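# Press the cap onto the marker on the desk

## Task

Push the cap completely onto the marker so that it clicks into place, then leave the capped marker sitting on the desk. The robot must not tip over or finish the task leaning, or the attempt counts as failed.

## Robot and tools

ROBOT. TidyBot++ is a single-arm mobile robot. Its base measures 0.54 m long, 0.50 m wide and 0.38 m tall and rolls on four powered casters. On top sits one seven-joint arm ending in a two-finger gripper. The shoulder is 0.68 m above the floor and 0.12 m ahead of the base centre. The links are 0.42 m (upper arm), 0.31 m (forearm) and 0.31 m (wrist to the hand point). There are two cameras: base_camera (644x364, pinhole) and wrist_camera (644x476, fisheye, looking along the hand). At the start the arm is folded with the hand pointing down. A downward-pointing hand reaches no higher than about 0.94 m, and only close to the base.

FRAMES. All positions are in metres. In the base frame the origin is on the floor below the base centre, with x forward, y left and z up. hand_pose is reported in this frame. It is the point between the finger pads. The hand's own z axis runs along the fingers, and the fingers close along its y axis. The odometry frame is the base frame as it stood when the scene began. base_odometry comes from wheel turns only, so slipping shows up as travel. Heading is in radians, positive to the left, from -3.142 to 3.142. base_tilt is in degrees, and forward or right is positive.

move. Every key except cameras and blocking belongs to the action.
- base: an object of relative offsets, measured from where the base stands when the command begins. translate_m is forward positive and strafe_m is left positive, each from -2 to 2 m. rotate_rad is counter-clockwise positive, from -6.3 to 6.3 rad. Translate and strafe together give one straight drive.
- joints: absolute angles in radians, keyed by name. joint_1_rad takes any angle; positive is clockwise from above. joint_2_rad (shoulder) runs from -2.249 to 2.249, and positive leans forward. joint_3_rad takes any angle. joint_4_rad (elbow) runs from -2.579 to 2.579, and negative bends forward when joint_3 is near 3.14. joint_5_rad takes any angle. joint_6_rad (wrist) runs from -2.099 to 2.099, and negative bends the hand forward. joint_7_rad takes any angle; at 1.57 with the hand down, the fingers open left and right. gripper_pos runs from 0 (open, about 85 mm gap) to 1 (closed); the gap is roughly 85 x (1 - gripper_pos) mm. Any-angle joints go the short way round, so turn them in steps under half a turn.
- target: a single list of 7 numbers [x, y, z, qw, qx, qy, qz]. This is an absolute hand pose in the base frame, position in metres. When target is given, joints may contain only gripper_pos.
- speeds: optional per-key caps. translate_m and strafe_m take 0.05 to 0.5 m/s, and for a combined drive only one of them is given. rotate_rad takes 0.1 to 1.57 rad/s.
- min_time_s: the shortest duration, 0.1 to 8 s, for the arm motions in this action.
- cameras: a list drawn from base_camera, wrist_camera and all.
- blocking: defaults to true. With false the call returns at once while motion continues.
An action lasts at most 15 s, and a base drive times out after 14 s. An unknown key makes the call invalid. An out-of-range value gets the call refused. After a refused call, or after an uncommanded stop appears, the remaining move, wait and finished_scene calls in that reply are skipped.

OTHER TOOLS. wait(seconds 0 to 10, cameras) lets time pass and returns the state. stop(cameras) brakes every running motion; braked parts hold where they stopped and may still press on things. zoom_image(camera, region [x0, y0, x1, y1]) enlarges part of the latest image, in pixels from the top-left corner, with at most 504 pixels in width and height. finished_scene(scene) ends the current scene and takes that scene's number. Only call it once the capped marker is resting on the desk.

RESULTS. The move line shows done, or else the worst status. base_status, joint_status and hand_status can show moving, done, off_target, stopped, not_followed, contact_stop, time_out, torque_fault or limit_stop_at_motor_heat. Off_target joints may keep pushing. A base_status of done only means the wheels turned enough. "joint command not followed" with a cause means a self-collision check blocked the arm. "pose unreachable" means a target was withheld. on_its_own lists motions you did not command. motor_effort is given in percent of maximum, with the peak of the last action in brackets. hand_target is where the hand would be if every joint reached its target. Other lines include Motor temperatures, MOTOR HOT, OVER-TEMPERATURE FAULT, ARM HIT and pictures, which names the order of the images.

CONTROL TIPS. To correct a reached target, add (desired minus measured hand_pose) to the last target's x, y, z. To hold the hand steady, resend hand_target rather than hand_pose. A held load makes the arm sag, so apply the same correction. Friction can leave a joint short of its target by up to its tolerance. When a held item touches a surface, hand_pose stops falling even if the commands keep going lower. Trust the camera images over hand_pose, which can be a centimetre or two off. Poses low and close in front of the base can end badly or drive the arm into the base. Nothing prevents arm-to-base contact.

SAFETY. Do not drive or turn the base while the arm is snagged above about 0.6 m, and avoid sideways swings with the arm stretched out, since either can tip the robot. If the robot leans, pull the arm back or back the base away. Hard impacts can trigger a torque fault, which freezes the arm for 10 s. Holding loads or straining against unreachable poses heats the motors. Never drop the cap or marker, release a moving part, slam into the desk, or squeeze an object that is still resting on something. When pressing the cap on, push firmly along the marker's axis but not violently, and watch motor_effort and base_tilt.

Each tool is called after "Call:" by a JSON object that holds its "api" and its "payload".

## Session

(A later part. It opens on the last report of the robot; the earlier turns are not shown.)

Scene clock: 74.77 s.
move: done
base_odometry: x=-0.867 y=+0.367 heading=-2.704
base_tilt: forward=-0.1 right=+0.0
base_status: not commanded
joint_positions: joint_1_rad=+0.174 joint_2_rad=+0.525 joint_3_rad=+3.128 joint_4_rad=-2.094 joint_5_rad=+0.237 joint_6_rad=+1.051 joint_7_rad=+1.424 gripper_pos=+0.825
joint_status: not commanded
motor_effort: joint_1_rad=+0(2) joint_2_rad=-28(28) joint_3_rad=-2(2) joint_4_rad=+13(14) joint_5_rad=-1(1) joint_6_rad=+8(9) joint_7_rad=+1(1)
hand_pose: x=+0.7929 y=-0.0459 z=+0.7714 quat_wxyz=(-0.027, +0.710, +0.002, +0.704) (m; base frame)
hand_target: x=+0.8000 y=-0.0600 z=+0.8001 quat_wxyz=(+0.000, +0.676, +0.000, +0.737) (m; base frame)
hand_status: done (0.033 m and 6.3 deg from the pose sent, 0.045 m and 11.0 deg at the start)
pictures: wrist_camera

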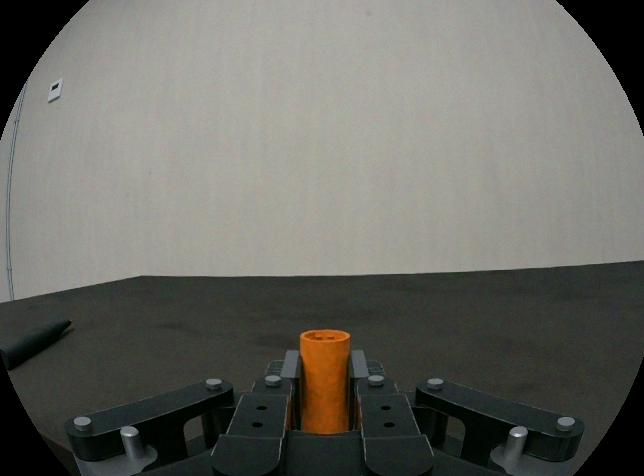

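Call:
{"api": "move", "payload": {"target": [0.80, -0.06, 0.782, 0.02, 0.6756, 0, 0.7373]}}

Call:
{"api": "move", "payload": {"target": [0.80, -0.06, 0.774, 0.02, 0.6756, 0, 0.7373], "cameras": ["wrist_camera"]}}

Scene clock: 76.73 s.
move: done
base_odometry: x=-0.867 y=+0.367 heading=-2.704
base_tilt: forward=-0.1 right=+0.0
base_status: not commanded
joint_positions: joint_1_rad=+0.153 joint_2_rad=+0.568 joint_3_rad=+3.133 joint_4_rad=-2.094 joint_5_rad=+0.191 joint_6_rad=+1.112 joint_7_rad=+1.467 gripper_pos=+0.825
joint_status: not commanded
motor_effort: joint_1_rad=+1(2) joint_2_rad=-28(30) joint_3_rad=-1(2) joint_4_rad=+13(13) joint_5_rad=-1(1) joint_6_rad=+8(9) joint_7_rad=+1(1)
hand_pose: x=+0.7977 y=-0.0456 z=+0.7619 quat_wxyz=(-0.016, +0.702, +0.001, +0.712) (m; base frame)
hand_target: x=+0.8000 y=-0.0600 z=+0.7820 quat_wxyz=(+0.020, +0.675, +0.000, +0.737) (m; base frame)
hand_status: done (0.025 m and 5.9 deg from the pose sent, 0.019 m and 7.7 deg at the start)
pictures: none

Scene clock: 77.33 s.
move: done
base_odometry: x=-0.867 y=+0.367 heading=-2.704
base_tilt: forward=-0.1 right=+0.0
base_status: not commanded
joint_positions: joint_1_rad=+0.153 joint_2_rad=+0.582 joint_3_rad=+3.133 joint_4_rad=-2.094 joint_5_rad=+0.191 joint_6_rad=+1.141 joint_7_rad=+1.473 gripper_pos=+0.825
joint_status: not commanded
motor_effort: joint_1_rad=+0(1) joint_2_rad=-28(29) joint_3_rad=-2(2) joint_4_rad=+12(12) joint_5_rad=-1(1) joint_6_rad=+8(8) joint_7_rad=+1(1)
hand_pose: x=+0.7986 y=-0.0450 z=+0.7617 quat_wxyz=(-0.016, +0.697, +0.003, +0.717) (m; base frame)
hand_target: x=+0.8000 y=-0.0600 z=+0.7740 quat_wxyz=(+0.020, +0.675, +0.000, +0.737) (m; base frame)
hand_status: done (0.019 m and 5.3 deg from the pose sent, 0.019 m and 5.9 deg at the start)
pictures: wrist_camera

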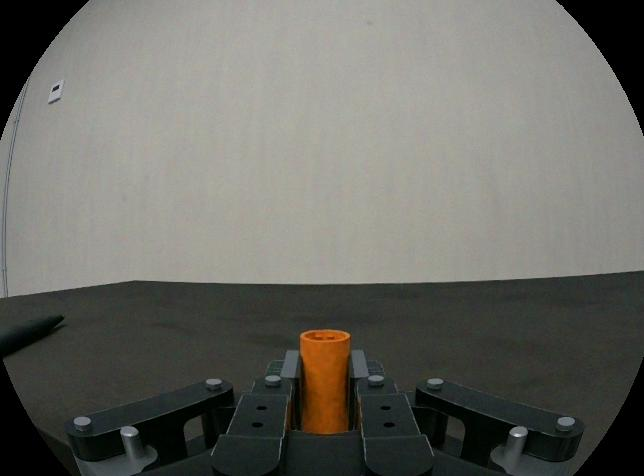

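Call:
{"api": "move", "payload": {"target": [0.80, -0.06, 0.762, 0.02, 0.69, 0, 0.7235]}}

Call:
{"api": "move", "payload": {"target": [0.80, -0.06, 0.752, 0.02, 0.69, 0, 0.7235], "cameras": ["wrist_camera"]}}

Scene clock: 78.37 s.
move: done
base_odometry: x=-0.867 y=+0.367 heading=-2.704
base_tilt: forward=-0.2 right=+0.0
base_status: not commanded
joint_positions: joint_1_rad=+0.153 joint_2_rad=+0.582 joint_3_rad=+3.133 joint_4_rad=-2.094 joint_5_rad=+0.191 joint_6_rad=+1.141 joint_7_rad=+1.473 gripper_pos=+0.825
joint_status: not commanded
motor_effort: joint_1_rad=+0(1) joint_2_rad=-27(28) joint_3_rad=-2(2) joint_4_rad=+11(12) joint_5_rad=+0(1) joint_6_rad=+6(8) joint_7_rad=+1(1)
hand_pose: x=+0.7987 y=-0.0450 z=+0.7614 quat_wxyz=(-0.016, +0.697, +0.003, +0.717) (m; base frame)
hand_target: x=+0.8000 y=-0.0600 z=+0.7620 quat_wxyz=(+0.020, +0.690, +0.000, +0.724) (m; base frame)
hand_status: done (0.015 m and 4.2 deg from the pose sent, 0.015 m and 4.2 deg at the start)
pictures: none

Scene clock: 78.97 s.
move: done
base_odometry: x=-0.867 y=+0.367 heading=-2.704
base_tilt: forward=-0.1 right=+0.0
base_status: not commanded
joint_positions: joint_1_rad=+0.153 joint_2_rad=+0.593 joint_3_rad=+3.133 joint_4_rad=-2.094 joint_5_rad=+0.190 joint_6_rad=+1.163 joint_7_rad=+1.478 gripper_pos=+0.825
joint_status: not commanded
motor_effort: joint_1_rad=+0(2) joint_2_rad=-26(27) joint_3_rad=-2(2) joint_4_rad=+10(11) joint_5_rad=+0(1) joint_6_rad=+6(7) joint_7_rad=+1(1)
hand_pose: x=+0.7992 y=-0.0448 z=+0.7613 quat_wxyz=(-0.015, +0.692, +0.005, +0.721) (m; base frame)
hand_target: x=+0.8000 y=-0.0600 z=+0.7520 quat_wxyz=(+0.020, +0.690, +0.000, +0.724) (m; base frame)
hand_status: done (0.018 m and 4.1 deg from the pose sent, 0.018 m and 4.2 deg at the start)
pictures: wrist_camera

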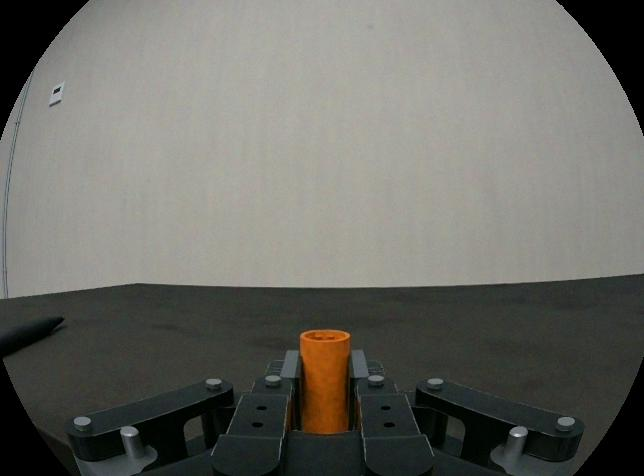

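Call:
{"api": "move", "payload": {"joints": {"gripper_pos": 0.7}, "cameras": ["wrist_camera"]}}

Call:
{"api": "zoom_image", "payload": {"camera": "wrist_camera", "region": [220, 290, 430, 460]}}

Scene clock: 80.67 s.
move: done
base_odometry: x=-0.867 y=+0.367 heading=-2.704
base_tilt: forward=-0.1 right=+0.0
base_status: not commanded
joint_positions: joint_1_rad=+0.153 joint_2_rad=+0.611 joint_3_rad=+3.133 joint_4_rad=-2.094 joint_5_rad=+0.190 joint_6_rad=+1.163 joint_7_rad=+1.478 gripper_pos=+0.700
joint_status: all done
motor_effort: joint_1_rad=+1(2) joint_2_rad=-29(30) joint_3_rad=-2(2) joint_4_rad=+12(12) joint_5_rad=+0(1) joint_6_rad=+8(9) joint_7_rad=+1(1)
hand_pose: x=+0.8006 y=-0.0450 z=+0.7487 quat_wxyz=(-0.016, +0.699, +0.003, +0.715) (m; base frame)
hand_target: x=+0.8000 y=-0.0600 z=+0.7520 quat_wxyz=(+0.020, +0.690, +0.000, +0.724) (m; base frame)
hand_status: not commanded
pictures: wrist_camera

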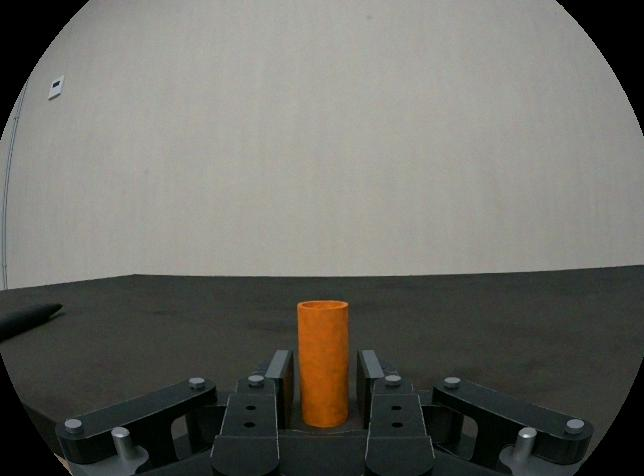

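Scaled by 2.400.

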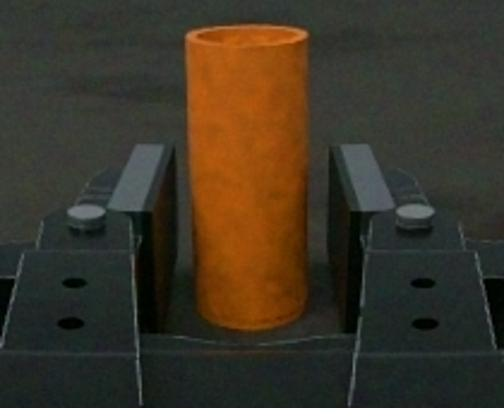

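Call:
{"api": "move", "payload": {"joints": {"gripper_pos": 0.45}}}

Call:
{"api": "move", "payload": {"base": {"translate_m": -0.15}, "speeds": {"translate_m": 0.1}, "cameras": ["wrist_camera"]}}

Scene clock: 83.93 s.
move: done
base_odometry: x=-0.867 y=+0.367 heading=-2.704
base_tilt: forward=-0.1 right=+0.0
base_status: not commanded
joint_positions: joint_1_rad=+0.153 joint_2_rad=+0.611 joint_3_rad=+3.133 joint_4_rad=-2.094 joint_5_rad=+0.190 joint_6_rad=+1.163 joint_7_rad=+1.478 gripper_pos=+0.450
joint_status: all done
motor_effort: joint_1_rad=+1(1) joint_2_rad=-29(29) joint_3_rad=-1(2) joint_4_rad=+12(12) joint_5_rad=-1(1) joint_6_rad=+8(9) joint_7_rad=+1(1)
hand_pose: x=+0.8006 y=-0.0450 z=+0.7487 quat_wxyz=(-0.016, +0.699, +0.003, +0.715) (m; base frame)
hand_target: x=+0.8000 y=-0.0600 z=+0.7520 quat_wxyz=(+0.020, +0.690, +0.000, +0.724) (m; base frame)
hand_status: not commanded
pictures: none

Scene clock: 86.00 s.
move: done
base_odometry: x=-0.731 y=+0.431 heading=-2.704
base_tilt: forward=-0.1 right=+0.0
base_status: done
joint_positions: joint_1_rad=+0.153 joint_2_rad=+0.613 joint_3_rad=+3.133 joint_4_rad=-2.094 joint_5_rad=+0.190 joint_6_rad=+1.163 joint_7_rad=+1.478 gripper_pos=+0.450
joint_status: not commanded
motor_effort: joint_1_rad=+0(2) joint_2_rad=-29(31) joint_3_rad=-2(2) joint_4_rad=+12(13) joint_5_rad=-1(1) joint_6_rad=+8(9) joint_7_rad=+1(1)
hand_pose: x=+0.8007 y=-0.0450 z=+0.7475 quat_wxyz=(-0.016, +0.699, +0.003, +0.714) (m; base frame)
hand_target: x=+0.8000 y=-0.0600 z=+0.7520 quat_wxyz=(+0.020, +0.690, +0.000, +0.724) (m; base frame)
hand_status: not commanded
pictures: wrist_camera

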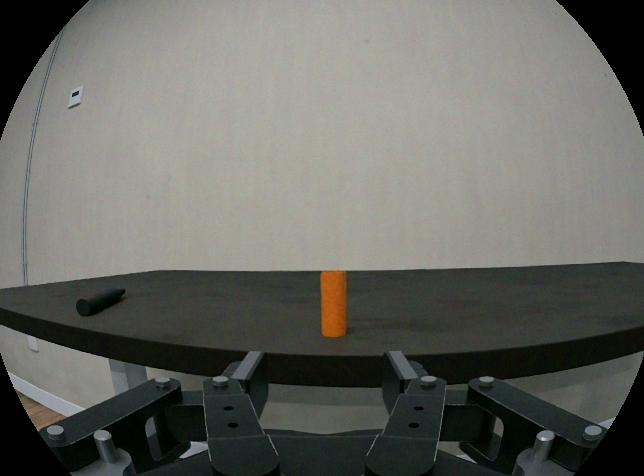

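Call:
{"api": "move", "payload": {"target": [0.52, 0.0, 0.93, 0, 0.924, 0, 0.383], "base": {"strafe_m": 0.22}, "min_time_s": 2.5}}

Call:
{"api": "move", "payload": {"target": [0.55, 0.02, 0.90, 0, 0.9925, 0.122, 0], "base": {"translate_m": 0.42}, "speeds": {"translate_m": 0.25}, "min_time_s": 2.0, "cameras": ["wrist_camera"]}}

Scene clock: 90.73 s.
move: done
base_odometry: x=-0.638 y=+0.231 heading=-2.703
base_tilt: forward=-0.1 right=+0.0
base_status: done
joint_positions: joint_1_rad=+0.011 joint_2_rad=-0.300 joint_3_rad=+3.133 joint_4_rad=-1.686 joint_5_rad=+0.074 joint_6_rad=-0.946 joint_7_rad=+1.494 gripper_pos=+0.450
joint_status: not commanded
motor_effort: joint_1_rad=+1(4) joint_2_rad=-8(31) joint_3_rad=+0(3) joint_4_rad=+19(20) joint_5_rad=+0(1) joint_6_rad=+6(9) joint_7_rad=+1(1)
hand_pose: x=+0.5288 y=-0.0179 z=+0.9274 quat_wxyz=(+0.023, +0.918, -0.028, +0.395) (m; base frame)
hand_target: x=+0.5200 y=+0.0000 z=+0.9300 quat_wxyz=(+0.000, +0.924, +0.000, +0.383) (m; base frame)
hand_status: done (0.020 m and 4.4 deg from the pose sent, 0.338 m and 46.2 deg at the start)
pictures: none

Scene clock: 93.43 s.
move: done
base_odometry: x=-1.018 y=+0.053 heading=-2.703
base_tilt: forward=-0.1 right=+0.0
base_status: done
joint_positions: joint_1_rad=-0.023 joint_2_rad=+0.364 joint_3_rad=+3.133 joint_4_rad=-0.791 joint_5_rad=+0.072 joint_6_rad=-1.961 joint_7_rad=+1.694 gripper_pos=+0.450
joint_status: not commanded
motor_effort: joint_1_rad=+1(2) joint_2_rad=-25(28) joint_3_rad=-1(1) joint_4_rad=+15(20) joint_5_rad=+0(1) joint_6_rad=+0(7) joint_7_rad=+1(1)
hand_pose: x=+0.5643 y=-0.0064 z=+0.8914 quat_wxyz=(+0.032, +0.997, +0.063, +0.011) (m; base frame)
hand_target: x=+0.5500 y=+0.0200 z=+0.9000 quat_wxyz=(+0.000, +0.993, +0.122, +0.000) (m; base frame)
hand_status: done (0.031 m and 7.9 deg from the pose sent, 0.051 m and 49.6 deg at the start)
pictures: wrist_camera

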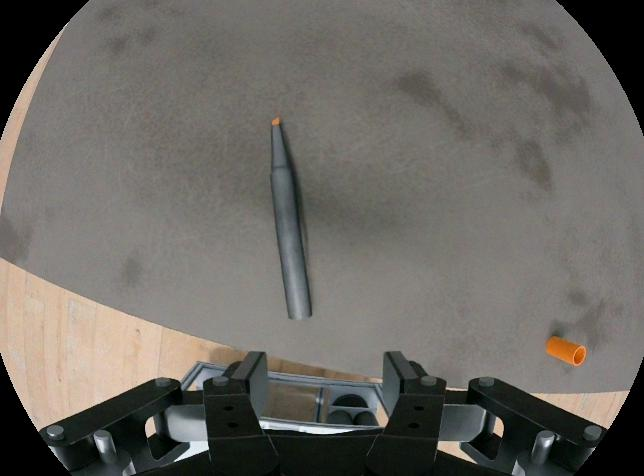

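Call:
{"api": "move", "payload": {"target": [0.633, 0.045, 0.79, -0.03, 0.985, 0.174, 0], "cameras": ["wrist_camera"]}}

Scene clock: 96.57 s.
move: done
base_odometry: x=-1.018 y=+0.053 heading=-2.703
base_tilt: forward=-0.1 right=+0.0
base_status: not commanded
joint_positions: joint_1_rad=-0.023 joint_2_rad=+0.533 joint_3_rad=+3.119 joint_4_rad=-0.861 joint_5_rad=+0.034 joint_6_rad=-1.796 joint_7_rad=+1.769 gripper_pos=+0.450
joint_status: not commanded
motor_effort: joint_1_rad=+0(2) joint_2_rad=-30(35) joint_3_rad=-1(1) joint_4_rad=+15(17) joint_5_rad=+0(1) joint_6_rad=-1(2) joint_7_rad=+1(1)
hand_pose: x=+0.6269 y=+0.0112 z=+0.7890 quat_wxyz=(+0.009, +0.993, +0.116, -0.025) (m; base frame)
hand_target: x=+0.6330 y=+0.0450 z=+0.7900 quat_wxyz=(-0.030, +0.984, +0.174, +0.000) (m; base frame)
hand_status: done (0.034 m and 8.5 deg from the pose sent, 0.133 m and 14.7 deg at the start)
pictures: wrist_camera

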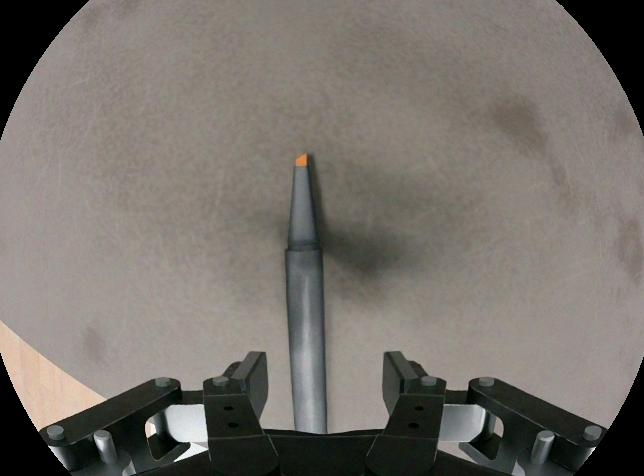

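Call:
{"api": "move", "payload": {"target": [0.633, 0.053, 0.747, -0.03, 0.984, 0.19, 0.02], "cameras": ["wrist_camera"]}}

Scene clock: 98.80 s.
move: done
base_odometry: x=-1.018 y=+0.053 heading=-2.703
base_tilt: forward=-0.1 right=+0.0
base_status: not commanded
joint_positions: joint_1_rad=-0.023 joint_2_rad=+0.504 joint_3_rad=+3.105 joint_4_rad=-1.057 joint_5_rad=+0.034 joint_6_rad=-1.602 joint_7_rad=+1.793 gripper_pos=+0.450
joint_status: not commanded
motor_effort: joint_1_rad=+1(2) joint_2_rad=-30(31) joint_3_rad=-1(2) joint_4_rad=+16(16) joint_5_rad=+0(1) joint_6_rad=-1(2) joint_7_rad=+1(1)
hand_pose: x=+0.6294 y=+0.0178 z=+0.7425 quat_wxyz=(+0.007, +0.990, +0.138, -0.011) (m; base frame)
hand_target: x=+0.6330 y=+0.0530 z=+0.7470 quat_wxyz=(-0.030, +0.981, +0.189, +0.020) (m; base frame)
hand_status: done (0.036 m and 8.2 deg from the pose sent, 0.060 m and 10.9 deg at the start)
pictures: wrist_camera

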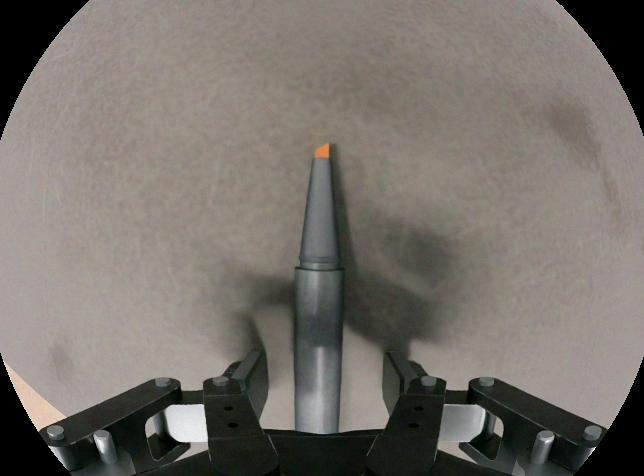

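Call:
{"api": "move", "payload": {"target": [0.633, 0.053, 0.752, -0.03, 0.984, 0.19, 0.02]}}

Call:
{"api": "move", "payload": {"joints": {"gripper_pos": 0.9}, "cameras": ["wrist_camera"]}}

Scene clock: 100.43 s.
move: done
base_odometry: x=-1.018 y=+0.053 heading=-2.703
base_tilt: forward=-0.1 right=+0.0
base_status: not commanded
joint_positions: joint_1_rad=-0.023 joint_2_rad=+0.504 joint_3_rad=+3.105 joint_4_rad=-1.057 joint_5_rad=+0.034 joint_6_rad=-1.599 joint_7_rad=+1.794 gripper_pos=+0.450
joint_status: not commanded
motor_effort: joint_1_rad=+1(1) joint_2_rad=-29(29) joint_3_rad=-1(1) joint_4_rad=+15(15) joint_5_rad=+0(0) joint_6_rad=+0(1) joint_7_rad=+1(1)
hand_pose: x=+0.6301 y=+0.0179 z=+0.7424 quat_wxyz=(+0.007, +0.990, +0.138, -0.010) (m; base frame)
hand_target: x=+0.6330 y=+0.0530 z=+0.7520 quat_wxyz=(-0.030, +0.981, +0.189, +0.020) (m; base frame)
hand_status: done (0.037 m and 8.1 deg from the pose sent, 0.037 m and 8.2 deg at the start)
pictures: none

Scene clock: 101.23 s.
move: off_target
base_odometry: x=-1.018 y=+0.053 heading=-2.703
base_tilt: forward=-0.1 right=+0.0
base_status: not commanded
joint_positions: joint_1_rad=-0.023 joint_2_rad=+0.498 joint_3_rad=+3.099 joint_4_rad=-1.057 joint_5_rad=+0.027 joint_6_rad=-1.599 joint_7_rad=+1.794 gripper_pos=+0.834
joint_status: gripper_pos off_target (ended at +0.834, target +0.900)
motor_effort: joint_1_rad=-1(2) joint_2_rad=-28(29) joint_3_rad=-1(1) joint_4_rad=+15(15) joint_5_rad=+0(1) joint_6_rad=+0(1) joint_7_rad=+1(1)
hand_pose: x=+0.6294 y=+0.0228 z=+0.7457 quat_wxyz=(+0.003, +0.990, +0.141, -0.006) (m; base frame)
hand_target: x=+0.6330 y=+0.0530 z=+0.7520 quat_wxyz=(-0.030, +0.981, +0.189, +0.020) (m; base frame)
hand_status: not commanded
pictures: wrist_camera

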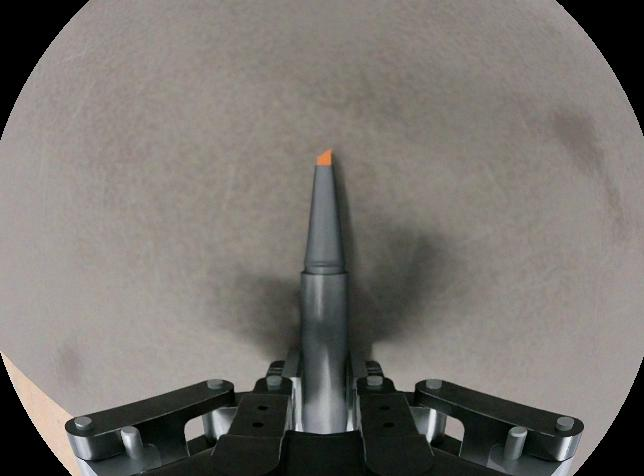

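Call:
{"api": "move", "payload": {"target": [0.60, 0.02, 0.90, 0, 0.9925, 0.122, 0], "min_time_s": 2}}

Call:
{"api": "move", "payload": {"base": {"translate_m": -0.37}, "speeds": {"translate_m": 0.25}, "target": [0.58, -0.02, 0.94, 0, 0.924, 0, 0.383], "min_time_s": 2.5}}

Call:
{"api": "move", "payload": {"base": {"strafe_m": -0.2}, "target": [0.68, -0.02, 0.96, 0, 0.70711, 0, 0.70711], "min_time_s": 2.5, "cameras": ["wrist_camera"]}}

Scene clock: 105.87 s.
move: off_target
base_odometry: x=-1.018 y=+0.053 heading=-2.703
base_tilt: forward=-0.1 right=+0.0
base_status: not commanded
joint_positions: joint_1_rad=-0.023 joint_2_rad=+0.524 joint_3_rad=+3.130 joint_4_rad=-0.492 joint_5_rad=+0.027 joint_6_rad=-2.036 joint_7_rad=+1.794 gripper_pos=+0.834
joint_status: not commanded
motor_effort: joint_1_rad=+1(2) joint_2_rad=-29(31) joint_3_rad=-1(1) joint_4_rad=+14(17) joint_5_rad=+0(0) joint_6_rad=+0(1) joint_7_rad=+1(1)
hand_pose: x=+0.6245 y=+0.0094 z=+0.9020 quat_wxyz=(+0.013, +0.992, +0.121, +0.044) (m; base frame)
hand_target: x=+0.6140 y=+0.0205 z=+0.9003 quat_wxyz=(+0.002, +0.992, +0.122, +0.022) (m; base frame)
hand_status: off_target (0.027 m and 5.3 deg from the pose sent, 0.157 m and 2.4 deg at the start; a joint's target at an end of its range on 61 of 61 steps)
pictures: none

Scene clock: 109.00 s.
move: done
base_odometry: x=-0.683 y=+0.210 heading=-2.704
base_tilt: forward=-0.1 right=+0.0
base_status: done
joint_positions: joint_1_rad=-0.024 joint_2_rad=-0.136 joint_3_rad=+3.190 joint_4_rad=-1.498 joint_5_rad=+0.026 joint_6_rad=-1.058 joint_7_rad=+1.728 gripper_pos=+0.834
joint_status: not commanded
motor_effort: joint_1_rad=+1(3) joint_2_rad=-13(33) joint_3_rad=+0(1) joint_4_rad=+19(19) joint_5_rad=+0(1) joint_6_rad=+5(6) joint_7_rad=+1(1)
hand_pose: x=+0.5754 y=-0.0182 z=+0.9302 quat_wxyz=(+0.042, +0.933, +0.063, +0.351) (m; base frame)
hand_target: x=+0.5800 y=-0.0200 z=+0.9400 quat_wxyz=(+0.000, +0.924, +0.000, +0.383) (m; base frame)
hand_status: done (0.011 m and 9.5 deg from the pose sent, 0.066 m and 42.2 deg at the start)
pictures: none

Scene clock: 112.17 s.
move: done
base_odometry: x=-0.768 y=+0.392 heading=-2.704
base_tilt: forward=-0.1 right=+0.0
base_status: done
joint_positions: joint_1_rad=-0.018 joint_2_rad=-0.087 joint_3_rad=+3.210 joint_4_rad=-2.080 joint_5_rad=+0.100 joint_6_rad=+0.394 joint_7_rad=+1.502 gripper_pos=+0.834
joint_status: not commanded
motor_effort: joint_1_rad=+1(2) joint_2_rad=-16(16) joint_3_rad=-1(2) joint_4_rad=+20(21) joint_5_rad=+0(1) joint_6_rad=+9(9) joint_7_rad=+1(1)
hand_pose: x=+0.6809 y=-0.0165 z=+0.9631 quat_wxyz=(+0.010, +0.717, +0.002, +0.697) (m; base frame)
hand_target: x=+0.6800 y=-0.0200 z=+0.9600 quat_wxyz=(+0.000, +0.707, +0.000, +0.707) (m; base frame)
hand_status: done (0.005 m and 2.1 deg from the pose sent, 0.109 m and 49.5 deg at the start)
pictures: wrist_camera

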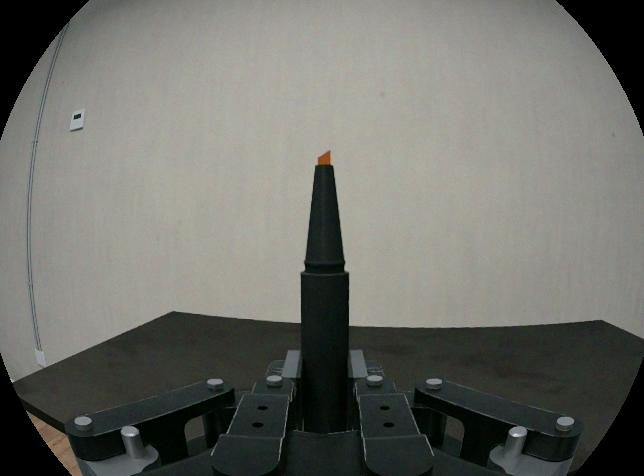

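Call:
{"api": "move", "payload": {"joints": {"joint_7_rad": 0.0}}}

Call:
{"api": "move", "payload": {"joints": {"joint_7_rad": -1.64}, "cameras": ["wrist_camera"]}}

Scene clock: 115.03 s.
move: done
base_odometry: x=-0.768 y=+0.392 heading=-2.704
base_tilt: forward=-0.1 right=+0.0
base_status: not commanded
joint_positions: joint_1_rad=-0.018 joint_2_rad=-0.087 joint_3_rad=+3.210 joint_4_rad=-2.080 joint_5_rad=+0.101 joint_6_rad=+0.396 joint_7_rad=+0.077 gripper_pos=+0.834
joint_status: all done
motor_effort: joint_1_rad=+1(2) joint_2_rad=-15(16) joint_3_rad=-1(1) joint_4_rad=+19(20) joint_5_rad=+0(1) joint_6_rad=+8(9) joint_7_rad=+1(2)
hand_pose: x=+0.6809 y=-0.0164 z=+0.9636 quat_wxyz=(-0.448, +0.544, -0.467, +0.534) (m; base frame)
hand_target: x=+0.6800 y=-0.0200 z=+0.9600 quat_wxyz=(-0.462, +0.535, -0.462, +0.535) (m; base frame)
hand_status: not commanded
pictures: none

Scene clock: 117.23 s.
move: done
base_odometry: x=-0.768 y=+0.392 heading=-2.704
base_tilt: forward=-0.1 right=+0.0
base_status: not commanded
joint_positions: joint_1_rad=-0.018 joint_2_rad=-0.087 joint_3_rad=+3.210 joint_4_rad=-2.080 joint_5_rad=+0.101 joint_6_rad=+0.396 joint_7_rad=-1.563 gripper_pos=+0.834
joint_status: all done
motor_effort: joint_1_rad=+1(2) joint_2_rad=-15(16) joint_3_rad=+0(1) joint_4_rad=+20(20) joint_5_rad=+0(1) joint_6_rad=+8(9) joint_7_rad=+1(2)
hand_pose: x=+0.6809 y=-0.0164 z=+0.9637 quat_wxyz=(-0.696, +0.030, -0.716, +0.037) (m; base frame)
hand_target: x=+0.6800 y=-0.0200 z=+0.9600 quat_wxyz=(-0.707, +0.027, -0.707, +0.027) (m; base frame)
hand_status: not commanded
pictures: wrist_camera

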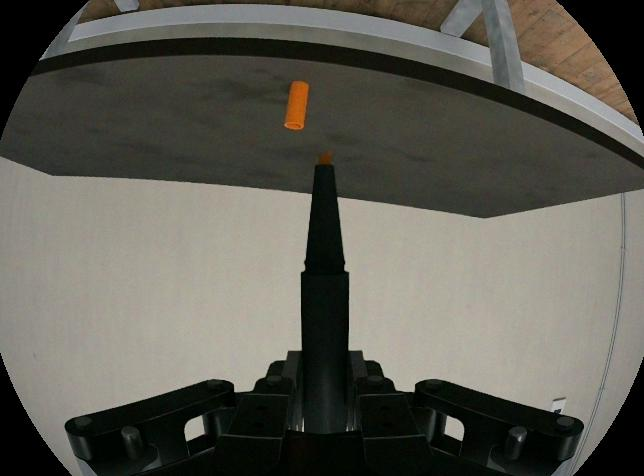

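Call:
{"api": "move", "payload": {"base": {"translate_m": 0.1, "strafe_m": -0.02}, "target": [0.72, -0.04, 0.94, 0.70711, 0, 0.70711, 0], "min_time_s": 1.5, "cameras": ["wrist_camera"]}}

Scene clock: 120.87 s.
move: done
base_odometry: x=-0.867 y=+0.368 heading=-2.705
base_tilt: forward=-0.1 right=+0.0
base_status: done
joint_positions: joint_1_rad=-0.054 joint_2_rad=+0.039 joint_3_rad=+3.343 joint_4_rad=-2.080 joint_5_rad=+0.217 joint_6_rad=+0.486 joint_7_rad=-1.751 gripper_pos=+0.834
joint_status: not commanded
motor_effort: joint_1_rad=+0(2) joint_2_rad=-18(19) joint_3_rad=+0(1) joint_4_rad=+19(20) joint_5_rad=-1(1) joint_6_rad=+8(9) joint_7_rad=+1(1)
hand_pose: x=+0.7135 y=-0.0532 z=+0.9162 quat_wxyz=(-0.681, -0.012, -0.732, +0.020) (m; base frame)
hand_target: x=+0.7200 y=-0.0400 z=+0.9400 quat_wxyz=(-0.707, +0.000, -0.707, +0.000) (m; base frame)
hand_status: done (0.028 m and 5.0 deg from the pose sent, 0.051 m and 5.6 deg at the start)
pictures: wrist_camera

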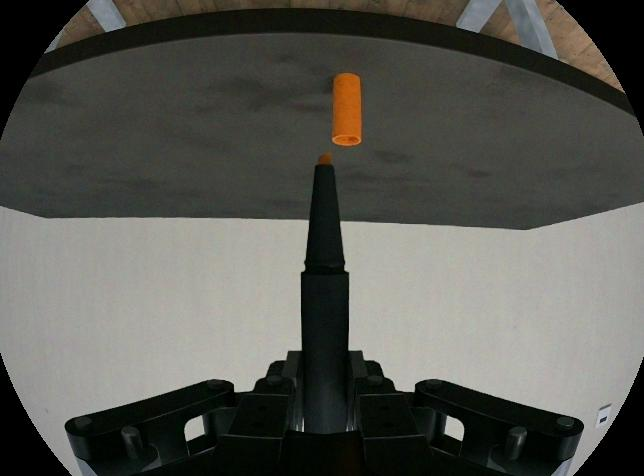

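Call:
{"api": "move", "payload": {"target": [0.805, -0.031, 0.93, 0.7284, 0, 0.6852, 0], "min_time_s": 1.5, "cameras": ["wrist_camera"]}}

Scene clock: 124.70 s.
move: done
base_odometry: x=-0.867 y=+0.368 heading=-2.705
base_tilt: forward=-0.1 right=+0.0
base_status: not commanded
joint_positions: joint_1_rad=-0.501 joint_2_rad=+0.320 joint_3_rad=+3.895 joint_4_rad=-1.931 joint_5_rad=+0.263 joint_6_rad=+0.642 joint_7_rad=-2.002 gripper_pos=+0.834
joint_status: not commanded
motor_effort: joint_1_rad=+0(2) joint_2_rad=-23(23) joint_3_rad=+3(4) joint_4_rad=+18(19) joint_5_rad=-2(3) joint_6_rad=+8(9) joint_7_rad=+1(1)
hand_pose: x=+0.7989 y=-0.0510 z=+0.9039 quat_wxyz=(-0.705, -0.024, -0.709, +0.024) (m; base frame)
hand_target: x=+0.8050 y=-0.0310 z=+0.9300 quat_wxyz=(-0.728, +0.000, -0.685, +0.000) (m; base frame)
hand_status: done (0.033 m and 5.5 deg from the pose sent, 0.095 m and 8.1 deg at the start)
pictures: wrist_camera

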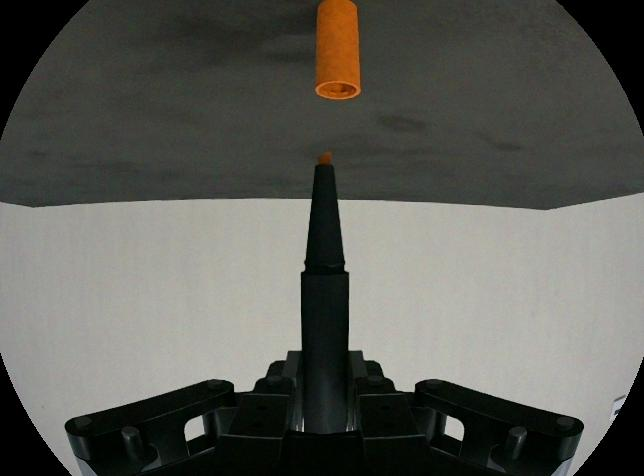

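Call:
{"api": "move", "payload": {"target": [0.811, -0.025, 0.917, 0.7284, 0, 0.6852, 0], "min_time_s": 1, "cameras": ["wrist_camera"]}}

Call:
{"api": "zoom_image", "payload": {"camera": "wrist_camera", "region": [240, 20, 420, 200]}}

Scene clock: 127.97 s.
move: done
base_odometry: x=-0.867 y=+0.368 heading=-2.705
base_tilt: forward=-0.1 right=+0.0
base_status: not commanded
joint_positions: joint_1_rad=-0.549 joint_2_rad=+0.370 joint_3_rad=+3.963 joint_4_rad=-1.931 joint_5_rad=+0.263 joint_6_rad=+0.683 joint_7_rad=-2.038 gripper_pos=+0.834
joint_status: not commanded
motor_effort: joint_1_rad=+1(1) joint_2_rad=-23(24) joint_3_rad=+4(4) joint_4_rad=+17(18) joint_5_rad=-3(3) joint_6_rad=+7(8) joint_7_rad=+1(1)
hand_pose: x=+0.8062 y=-0.0455 z=+0.8950 quat_wxyz=(-0.707, -0.019, -0.706, +0.027) (m; base frame)
hand_target: x=+0.8110 y=-0.0250 z=+0.9170 quat_wxyz=(-0.728, +0.000, -0.685, +0.000) (m; base frame)
hand_status: done (0.030 m and 5.1 deg from the pose sent, 0.032 m and 5.5 deg at the start)
pictures: wrist_camera

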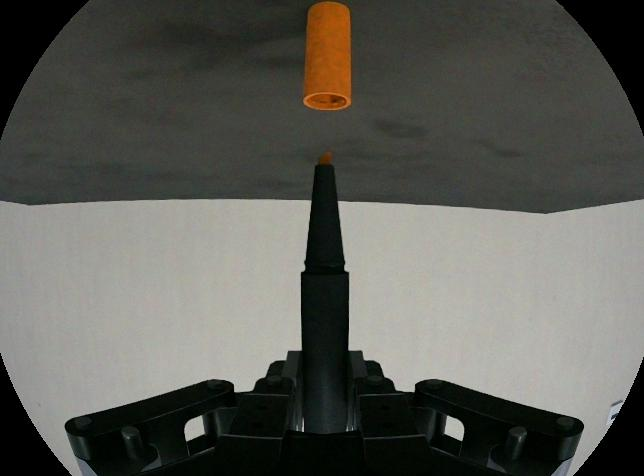

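Scaled by 2.800.

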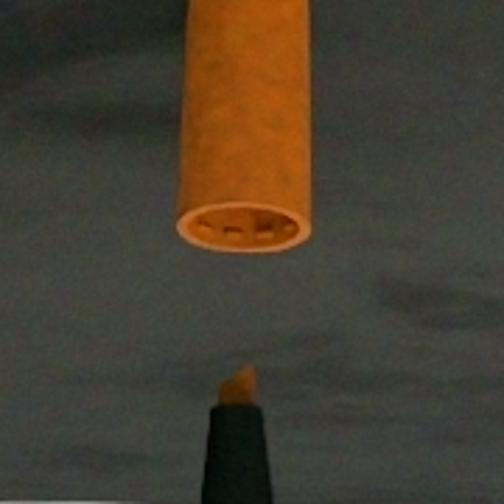

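Call:
{"api": "zoom_image", "payload": {"camera": "wrist_camera", "region": [240, 200, 420, 380]}}

Scaled by 2.800.

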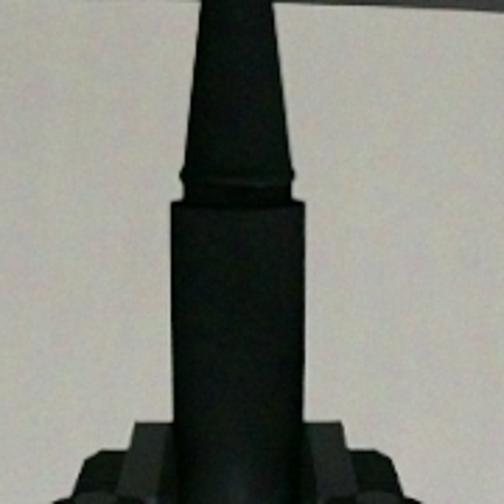

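Call:
{"api": "move", "payload": {"target": [0.805, -0.024, 0.905, 0.7284, 0, 0.6852, 0], "min_time_s": 1, "cameras": ["wrist_camera"]}}

Call:
{"api": "zoom_image", "payload": {"camera": "wrist_camera", "region": [240, 40, 420, 220]}}

Scene clock: 133.37 s.
move: done
base_odometry: x=-0.867 y=+0.368 heading=-2.705
base_tilt: forward=-0.1 right=+0.0
base_status: not commanded
joint_positions: joint_1_rad=-0.557 joint_2_rad=+0.379 joint_3_rad=+3.970 joint_4_rad=-1.931 joint_5_rad=+0.263 joint_6_rad=+0.725 joint_7_rad=-2.038 gripper_pos=+0.834
joint_status: not commanded
motor_effort: joint_1_rad=+0(2) joint_2_rad=-23(23) joint_3_rad=+4(4) joint_4_rad=+17(18) joint_5_rad=-3(3) joint_6_rad=+7(8) joint_7_rad=+1(1)
hand_pose: x=+0.8077 y=-0.0375 z=+0.9029 quat_wxyz=(-0.718, -0.009, -0.695, +0.023) (m; base frame)
hand_target: x=+0.8050 y=-0.0240 z=+0.9050 quat_wxyz=(-0.728, +0.000, -0.685, +0.000) (m; base frame)
hand_status: done (0.014 m and 3.2 deg from the pose sent, 0.024 m and 5.1 deg at the start)
pictures: wrist_camera

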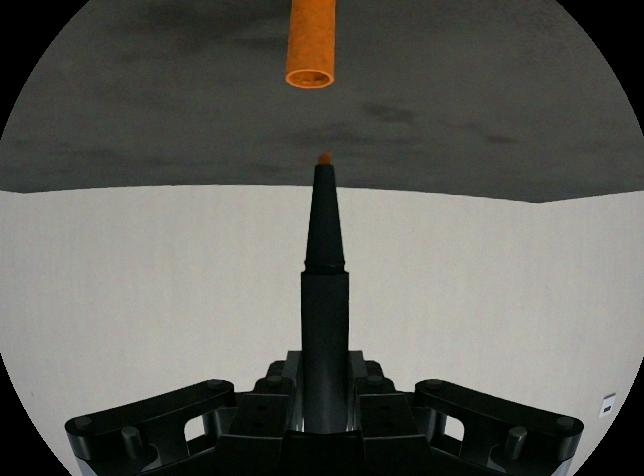

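Scaled by 2.800.

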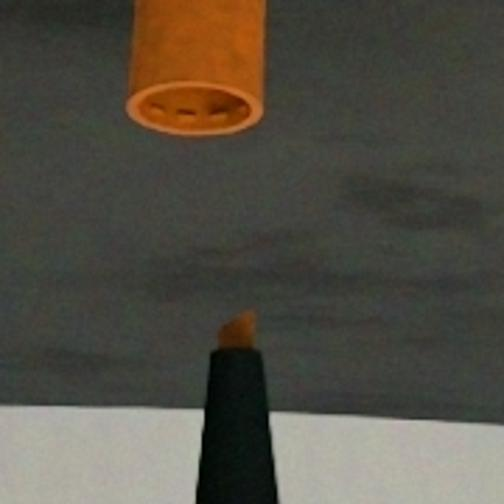

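Call:
{"api": "move", "payload": {"target": [0.799, -0.030, 0.890, 0.7284, -0.007, 0.6852, 0.007], "min_time_s": 1, "cameras": ["wrist_camera"]}}

Call:
{"api": "zoom_image", "payload": {"camera": "wrist_camera", "region": [240, 40, 420, 220]}}

Scene clock: 135.73 s.
move: done
base_odometry: x=-0.867 y=+0.368 heading=-2.705
base_tilt: forward=-0.1 right=+0.0
base_status: not commanded
joint_positions: joint_1_rad=-0.491 joint_2_rad=+0.379 joint_3_rad=+3.928 joint_4_rad=-1.956 joint_5_rad=+0.263 joint_6_rad=+0.789 joint_7_rad=-2.038 gripper_pos=+0.834
joint_status: not commanded
motor_effort: joint_1_rad=+1(1) joint_2_rad=-23(24) joint_3_rad=+4(5) joint_4_rad=+17(18) joint_5_rad=-3(3) joint_6_rad=+7(8) joint_7_rad=+1(1)
hand_pose: x=+0.8027 y=-0.0524 z=+0.9015 quat_wxyz=(-0.727, -0.017, -0.686, +0.019) (m; base frame)
hand_target: x=+0.7990 y=-0.0300 z=+0.8900 quat_wxyz=(-0.728, +0.007, -0.685, -0.007) (m; base frame)
hand_status: done (0.025 m and 4.0 deg from the pose sent, 0.017 m and 4.2 deg at the start)
pictures: wrist_camera

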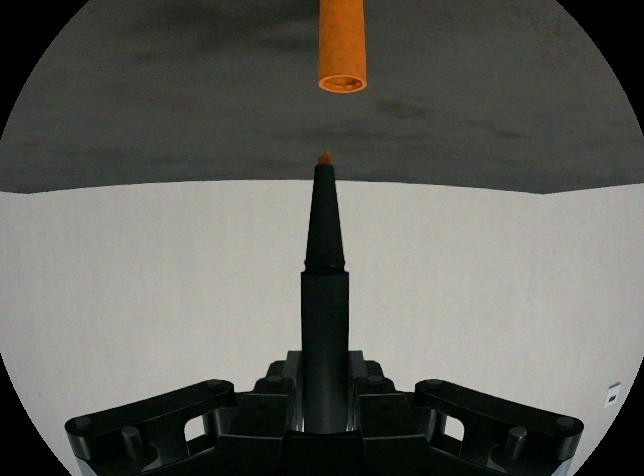

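Scaled by 2.800.

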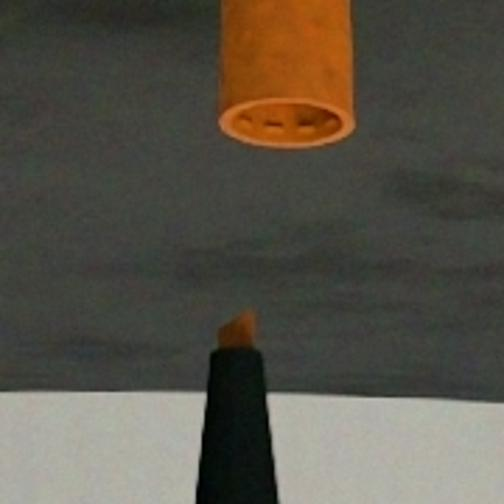

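Call:
{"api": "move", "payload": {"joints": {"joint_6_rad": 0.70}, "base": {"strafe_m": 0.0055}, "cameras": ["wrist_camera"]}}

Call:
{"api": "zoom_image", "payload": {"camera": "wrist_camera", "region": [240, 40, 420, 220]}}

Scene clock: 137.53 s.
move: done
base_odometry: x=-0.865 y=+0.363 heading=-2.705
base_tilt: forward=-0.1 right=+0.1
base_status: done
joint_positions: joint_1_rad=-0.486 joint_2_rad=+0.384 joint_3_rad=+3.925 joint_4_rad=-1.963 joint_5_rad=+0.263 joint_6_rad=+0.688 joint_7_rad=-2.038 gripper_pos=+0.834
joint_status: all done
motor_effort: joint_1_rad=+0(5) joint_2_rad=-24(24) joint_3_rad=+4(6) joint_4_rad=+17(18) joint_5_rad=-3(3) joint_6_rad=+7(9) joint_7_rad=+1(1)
hand_pose: x=+0.8012 y=-0.0689 z=+0.8663 quat_wxyz=(-0.691, -0.035, -0.721, +0.035) (m; base frame)
hand_target: x=+0.7980 y=-0.0545 z=+0.8454 quat_wxyz=(-0.677, -0.021, -0.735, +0.021) (m; base frame)
hand_status: not commanded
pictures: wrist_camera

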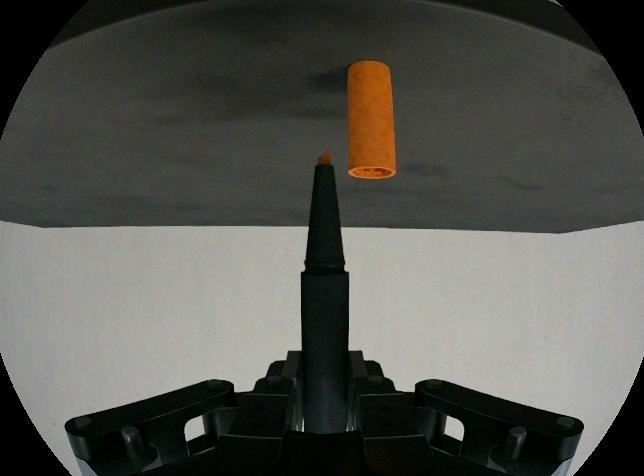

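Scaled by 2.800.

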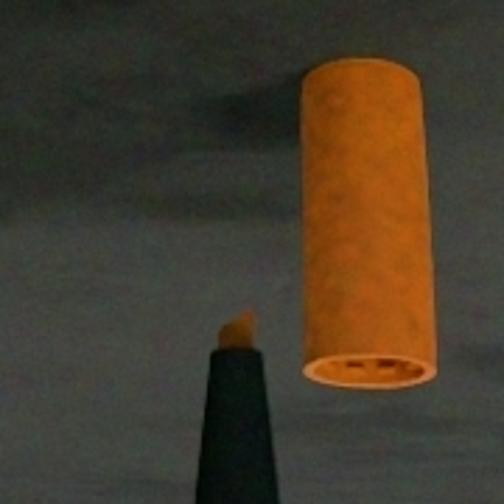

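Call:
{"api": "move", "payload": {"target": [0.78, -0.06, 0.95, 0.7071, 0, 0.7071, 0], "min_time_s": 1.5}}

Call:
{"api": "move", "payload": {"joints": {"joint_1_rad": 0.04, "joint_2_rad": 0.24, "joint_3_rad": 3.14, "joint_4_rad": -1.88, "joint_5_rad": 0.0, "joint_6_rad": 0.55, "joint_7_rad": -1.57}, "min_time_s": 2, "cameras": ["wrist_camera"]}}

Scene clock: 141.67 s.
move: done
base_odometry: x=-0.865 y=+0.363 heading=-2.705
base_tilt: forward=-0.1 right=+0.0
base_status: not commanded
joint_positions: joint_1_rad=-0.285 joint_2_rad=+0.216 joint_3_rad=+3.688 joint_4_rad=-1.910 joint_5_rad=+0.411 joint_6_rad=+0.605 joint_7_rad=-2.038 gripper_pos=+0.834
joint_status: not commanded
motor_effort: joint_1_rad=+0(2) joint_2_rad=-22(25) joint_3_rad=+1(4) joint_4_rad=+19(19) joint_5_rad=-2(3) joint_6_rad=+7(8) joint_7_rad=+1(1)
hand_pose: x=+0.7825 y=-0.0641 z=+0.9392 quat_wxyz=(-0.712, -0.009, -0.702, +0.005) (m; base frame)
hand_target: x=+0.7800 y=-0.0600 z=+0.9500 quat_wxyz=(-0.707, +0.000, -0.707, +0.000) (m; base frame)
hand_status: done (0.012 m and 1.4 deg from the pose sent, 0.087 m and 6.2 deg at the start)
pictures: none

Scene clock: 144.27 s.
move: done
base_odometry: x=-0.865 y=+0.363 heading=-2.705
base_tilt: forward=-0.1 right=+0.0
base_status: not commanded
joint_positions: joint_1_rad=+0.021 joint_2_rad=+0.227 joint_3_rad=+3.165 joint_4_rad=-1.909 joint_5_rad=+0.073 joint_6_rad=+0.600 joint_7_rad=-1.648 gripper_pos=+0.834
joint_status: all done
motor_effort: joint_1_rad=+0(1) joint_2_rad=-25(25) joint_3_rad=-1(2) joint_4_rad=+19(20) joint_5_rad=-1(3) joint_6_rad=+9(9) joint_7_rad=+1(2)
hand_pose: x=+0.7902 y=-0.0136 z=+0.9341 quat_wxyz=(-0.719, -0.004, -0.695, -0.003) (m; base frame)
hand_target: x=+0.7980 y=-0.0249 z=+0.9267 quat_wxyz=(-0.707, -0.013, -0.707, +0.014) (m; base frame)
hand_status: not commanded
pictures: wrist_camera

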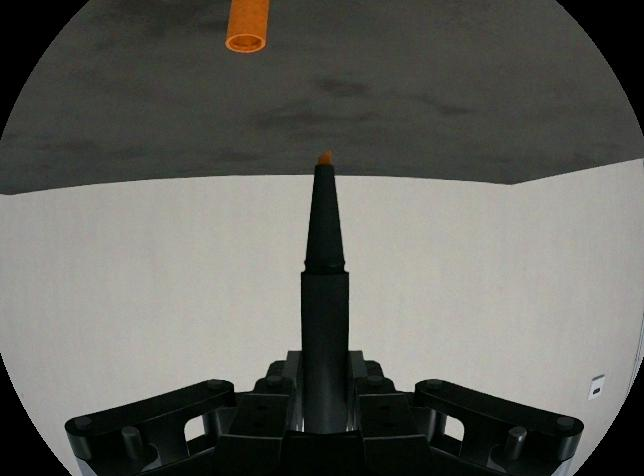

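Call:
{"api": "move", "payload": {"joints": {"joint_2_rad": 0.299, "joint_4_rad": -1.905, "joint_6_rad": 0.60}, "base": {"strafe_m": -0.032}, "min_time_s": 1, "cameras": ["wrist_camera"]}}

Call:
{"api": "zoom_image", "payload": {"camera": "wrist_camera", "region": [240, 40, 420, 220]}}

Scene clock: 147.70 s.
move: done
base_odometry: x=-0.878 y=+0.392 heading=-2.704
base_tilt: forward=-0.1 right=+0.0
base_status: done
joint_positions: joint_1_rad=+0.035 joint_2_rad=+0.288 joint_3_rad=+3.157 joint_4_rad=-1.909 joint_5_rad=+0.068 joint_6_rad=+0.600 joint_7_rad=-1.647 gripper_pos=+0.834
joint_status: all done
motor_effort: joint_1_rad=+0(2) joint_2_rad=-26(26) joint_3_rad=-1(2) joint_4_rad=+18(19) joint_5_rad=+0(1) joint_6_rad=+9(9) joint_7_rad=+1(1)
hand_pose: x=+0.8042 y=-0.0199 z=+0.8925 quat_wxyz=(-0.697, -0.010, -0.717, -0.002) (m; base frame)
hand_target: x=+0.8070 y=-0.0253 z=+0.8875 quat_wxyz=(-0.695, -0.014, -0.719, +0.014) (m; base frame)
hand_status: not commanded
pictures: wrist_camera

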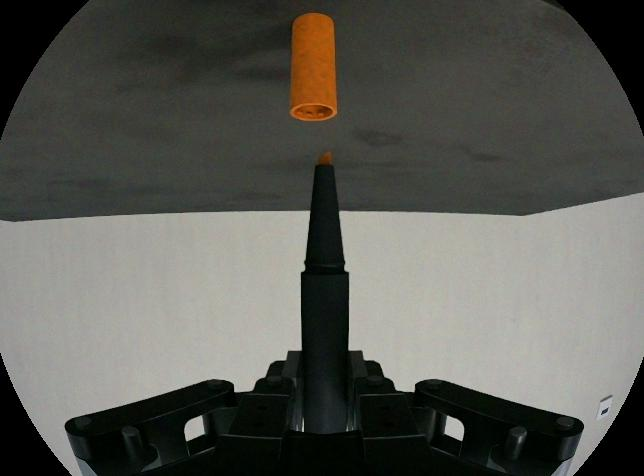

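Scaled by 2.800.

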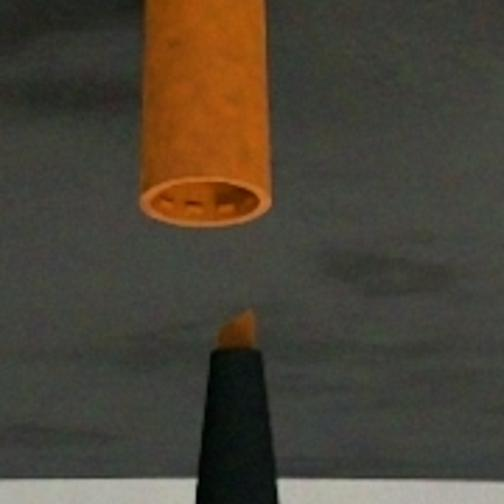

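Call:
{"api": "move", "payload": {"joints": {"joint_4_rad": -1.985, "joint_6_rad": 0.75}, "base": {"strafe_m": -0.004}, "min_time_s": 1, "cameras": ["wrist_camera"]}}

Call:
{"api": "zoom_image", "payload": {"camera": "wrist_camera", "region": [240, 40, 420, 220]}}

Scene clock: 151.30 s.
move: done
base_odometry: x=-0.880 y=+0.395 heading=-2.704
base_tilt: forward=-0.1 right=+0.0
base_status: done
joint_positions: joint_1_rad=+0.035 joint_2_rad=+0.288 joint_3_rad=+3.156 joint_4_rad=-1.954 joint_5_rad=+0.068 joint_6_rad=+0.674 joint_7_rad=-1.647 gripper_pos=+0.834
joint_status: all done
motor_effort: joint_1_rad=+1(3) joint_2_rad=-25(27) joint_3_rad=-1(3) joint_4_rad=+18(19) joint_5_rad=+0(1) joint_6_rad=+9(9) joint_7_rad=+1(1)
hand_pose: x=+0.7959 y=-0.0180 z=+0.8901 quat_wxyz=(-0.708, -0.009, -0.706, -0.004) (m; base frame)
hand_target: x=+0.7913 y=-0.0247 z=+0.8897 quat_wxyz=(-0.720, -0.013, -0.694, +0.014) (m; base frame)
hand_status: not commanded
pictures: wrist_camera

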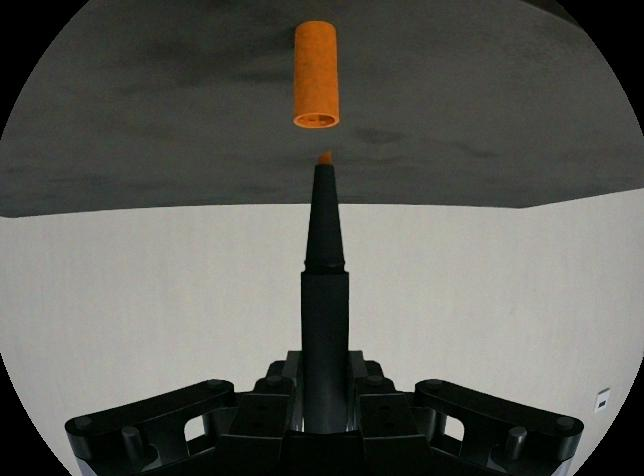

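Scaled by 2.800.

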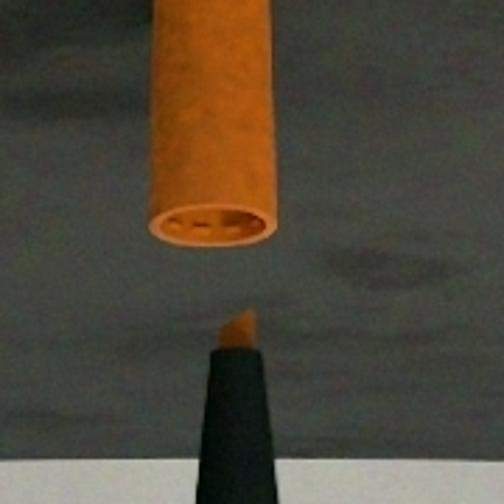

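Call:
{"api": "move", "payload": {"base": {"translate_m": 0.004, "strafe_m": -0.003}}}

Call:
{"api": "move", "payload": {"joints": {"joint_2_rad": 0.322, "joint_4_rad": -2.010, "joint_6_rad": 0.798}, "min_time_s": 1, "cameras": ["wrist_camera"]}}

Call:
{"api": "zoom_image", "payload": {"camera": "wrist_camera", "region": [240, 40, 420, 220]}}

Scene clock: 153.53 s.
move: done
base_odometry: x=-0.885 y=+0.396 heading=-2.705
base_tilt: forward=-0.1 right=+0.0
base_status: done
joint_positions: joint_1_rad=+0.036 joint_2_rad=+0.292 joint_3_rad=+3.156 joint_4_rad=-1.955 joint_5_rad=+0.067 joint_6_rad=+0.676 joint_7_rad=-1.647 gripper_pos=+0.834
joint_status: not commanded
motor_effort: joint_1_rad=+1(2) joint_2_rad=-25(27) joint_3_rad=-1(2) joint_4_rad=+18(18) joint_5_rad=-1(1) joint_6_rad=+8(9) joint_7_rad=+1(1)
hand_pose: x=+0.7964 y=-0.0180 z=+0.8879 quat_wxyz=(-0.707, -0.009, -0.707, -0.004) (m; base frame)
hand_target: x=+0.7913 y=-0.0247 z=+0.8897 quat_wxyz=(-0.720, -0.013, -0.694, +0.014) (m; base frame)
hand_status: not commanded
pictures: none

Scene clock: 154.83 s.
move: done
base_odometry: x=-0.885 y=+0.396 heading=-2.705
base_tilt: forward=-0.1 right=+0.0
base_status: not commanded
joint_positions: joint_1_rad=+0.036 joint_2_rad=+0.309 joint_3_rad=+3.156 joint_4_rad=-1.978 joint_5_rad=+0.067 joint_6_rad=+0.721 joint_7_rad=-1.647 gripper_pos=+0.834
joint_status: all done
motor_effort: joint_1_rad=+0(2) joint_2_rad=-26(26) joint_3_rad=-1(1) joint_4_rad=+17(18) joint_5_rad=-1(1) joint_6_rad=+9(10) joint_7_rad=+1(1)
hand_pose: x=+0.7952 y=-0.0172 z=+0.8776 quat_wxyz=(-0.709, -0.009, -0.706, -0.006) (m; base frame)
hand_target: x=+0.7904 y=-0.0246 z=+0.8756 quat_wxyz=(-0.720, -0.013, -0.694, +0.014) (m; base frame)
hand_status: not commanded
pictures: wrist_camera

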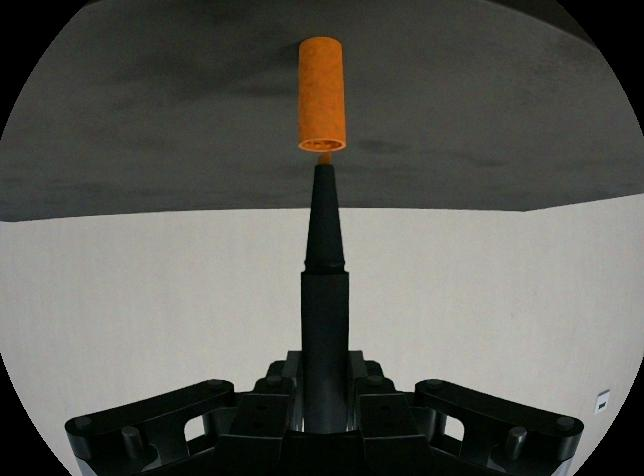

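Scaled by 2.800.

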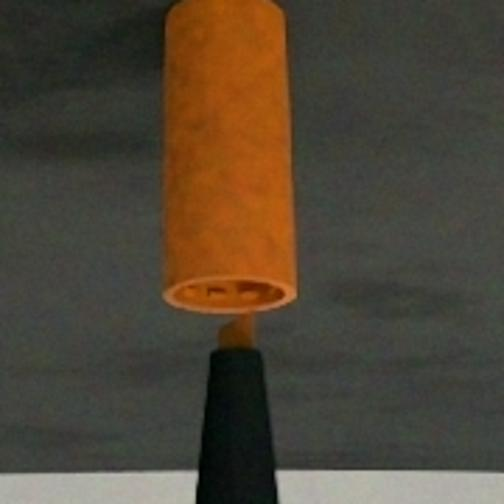

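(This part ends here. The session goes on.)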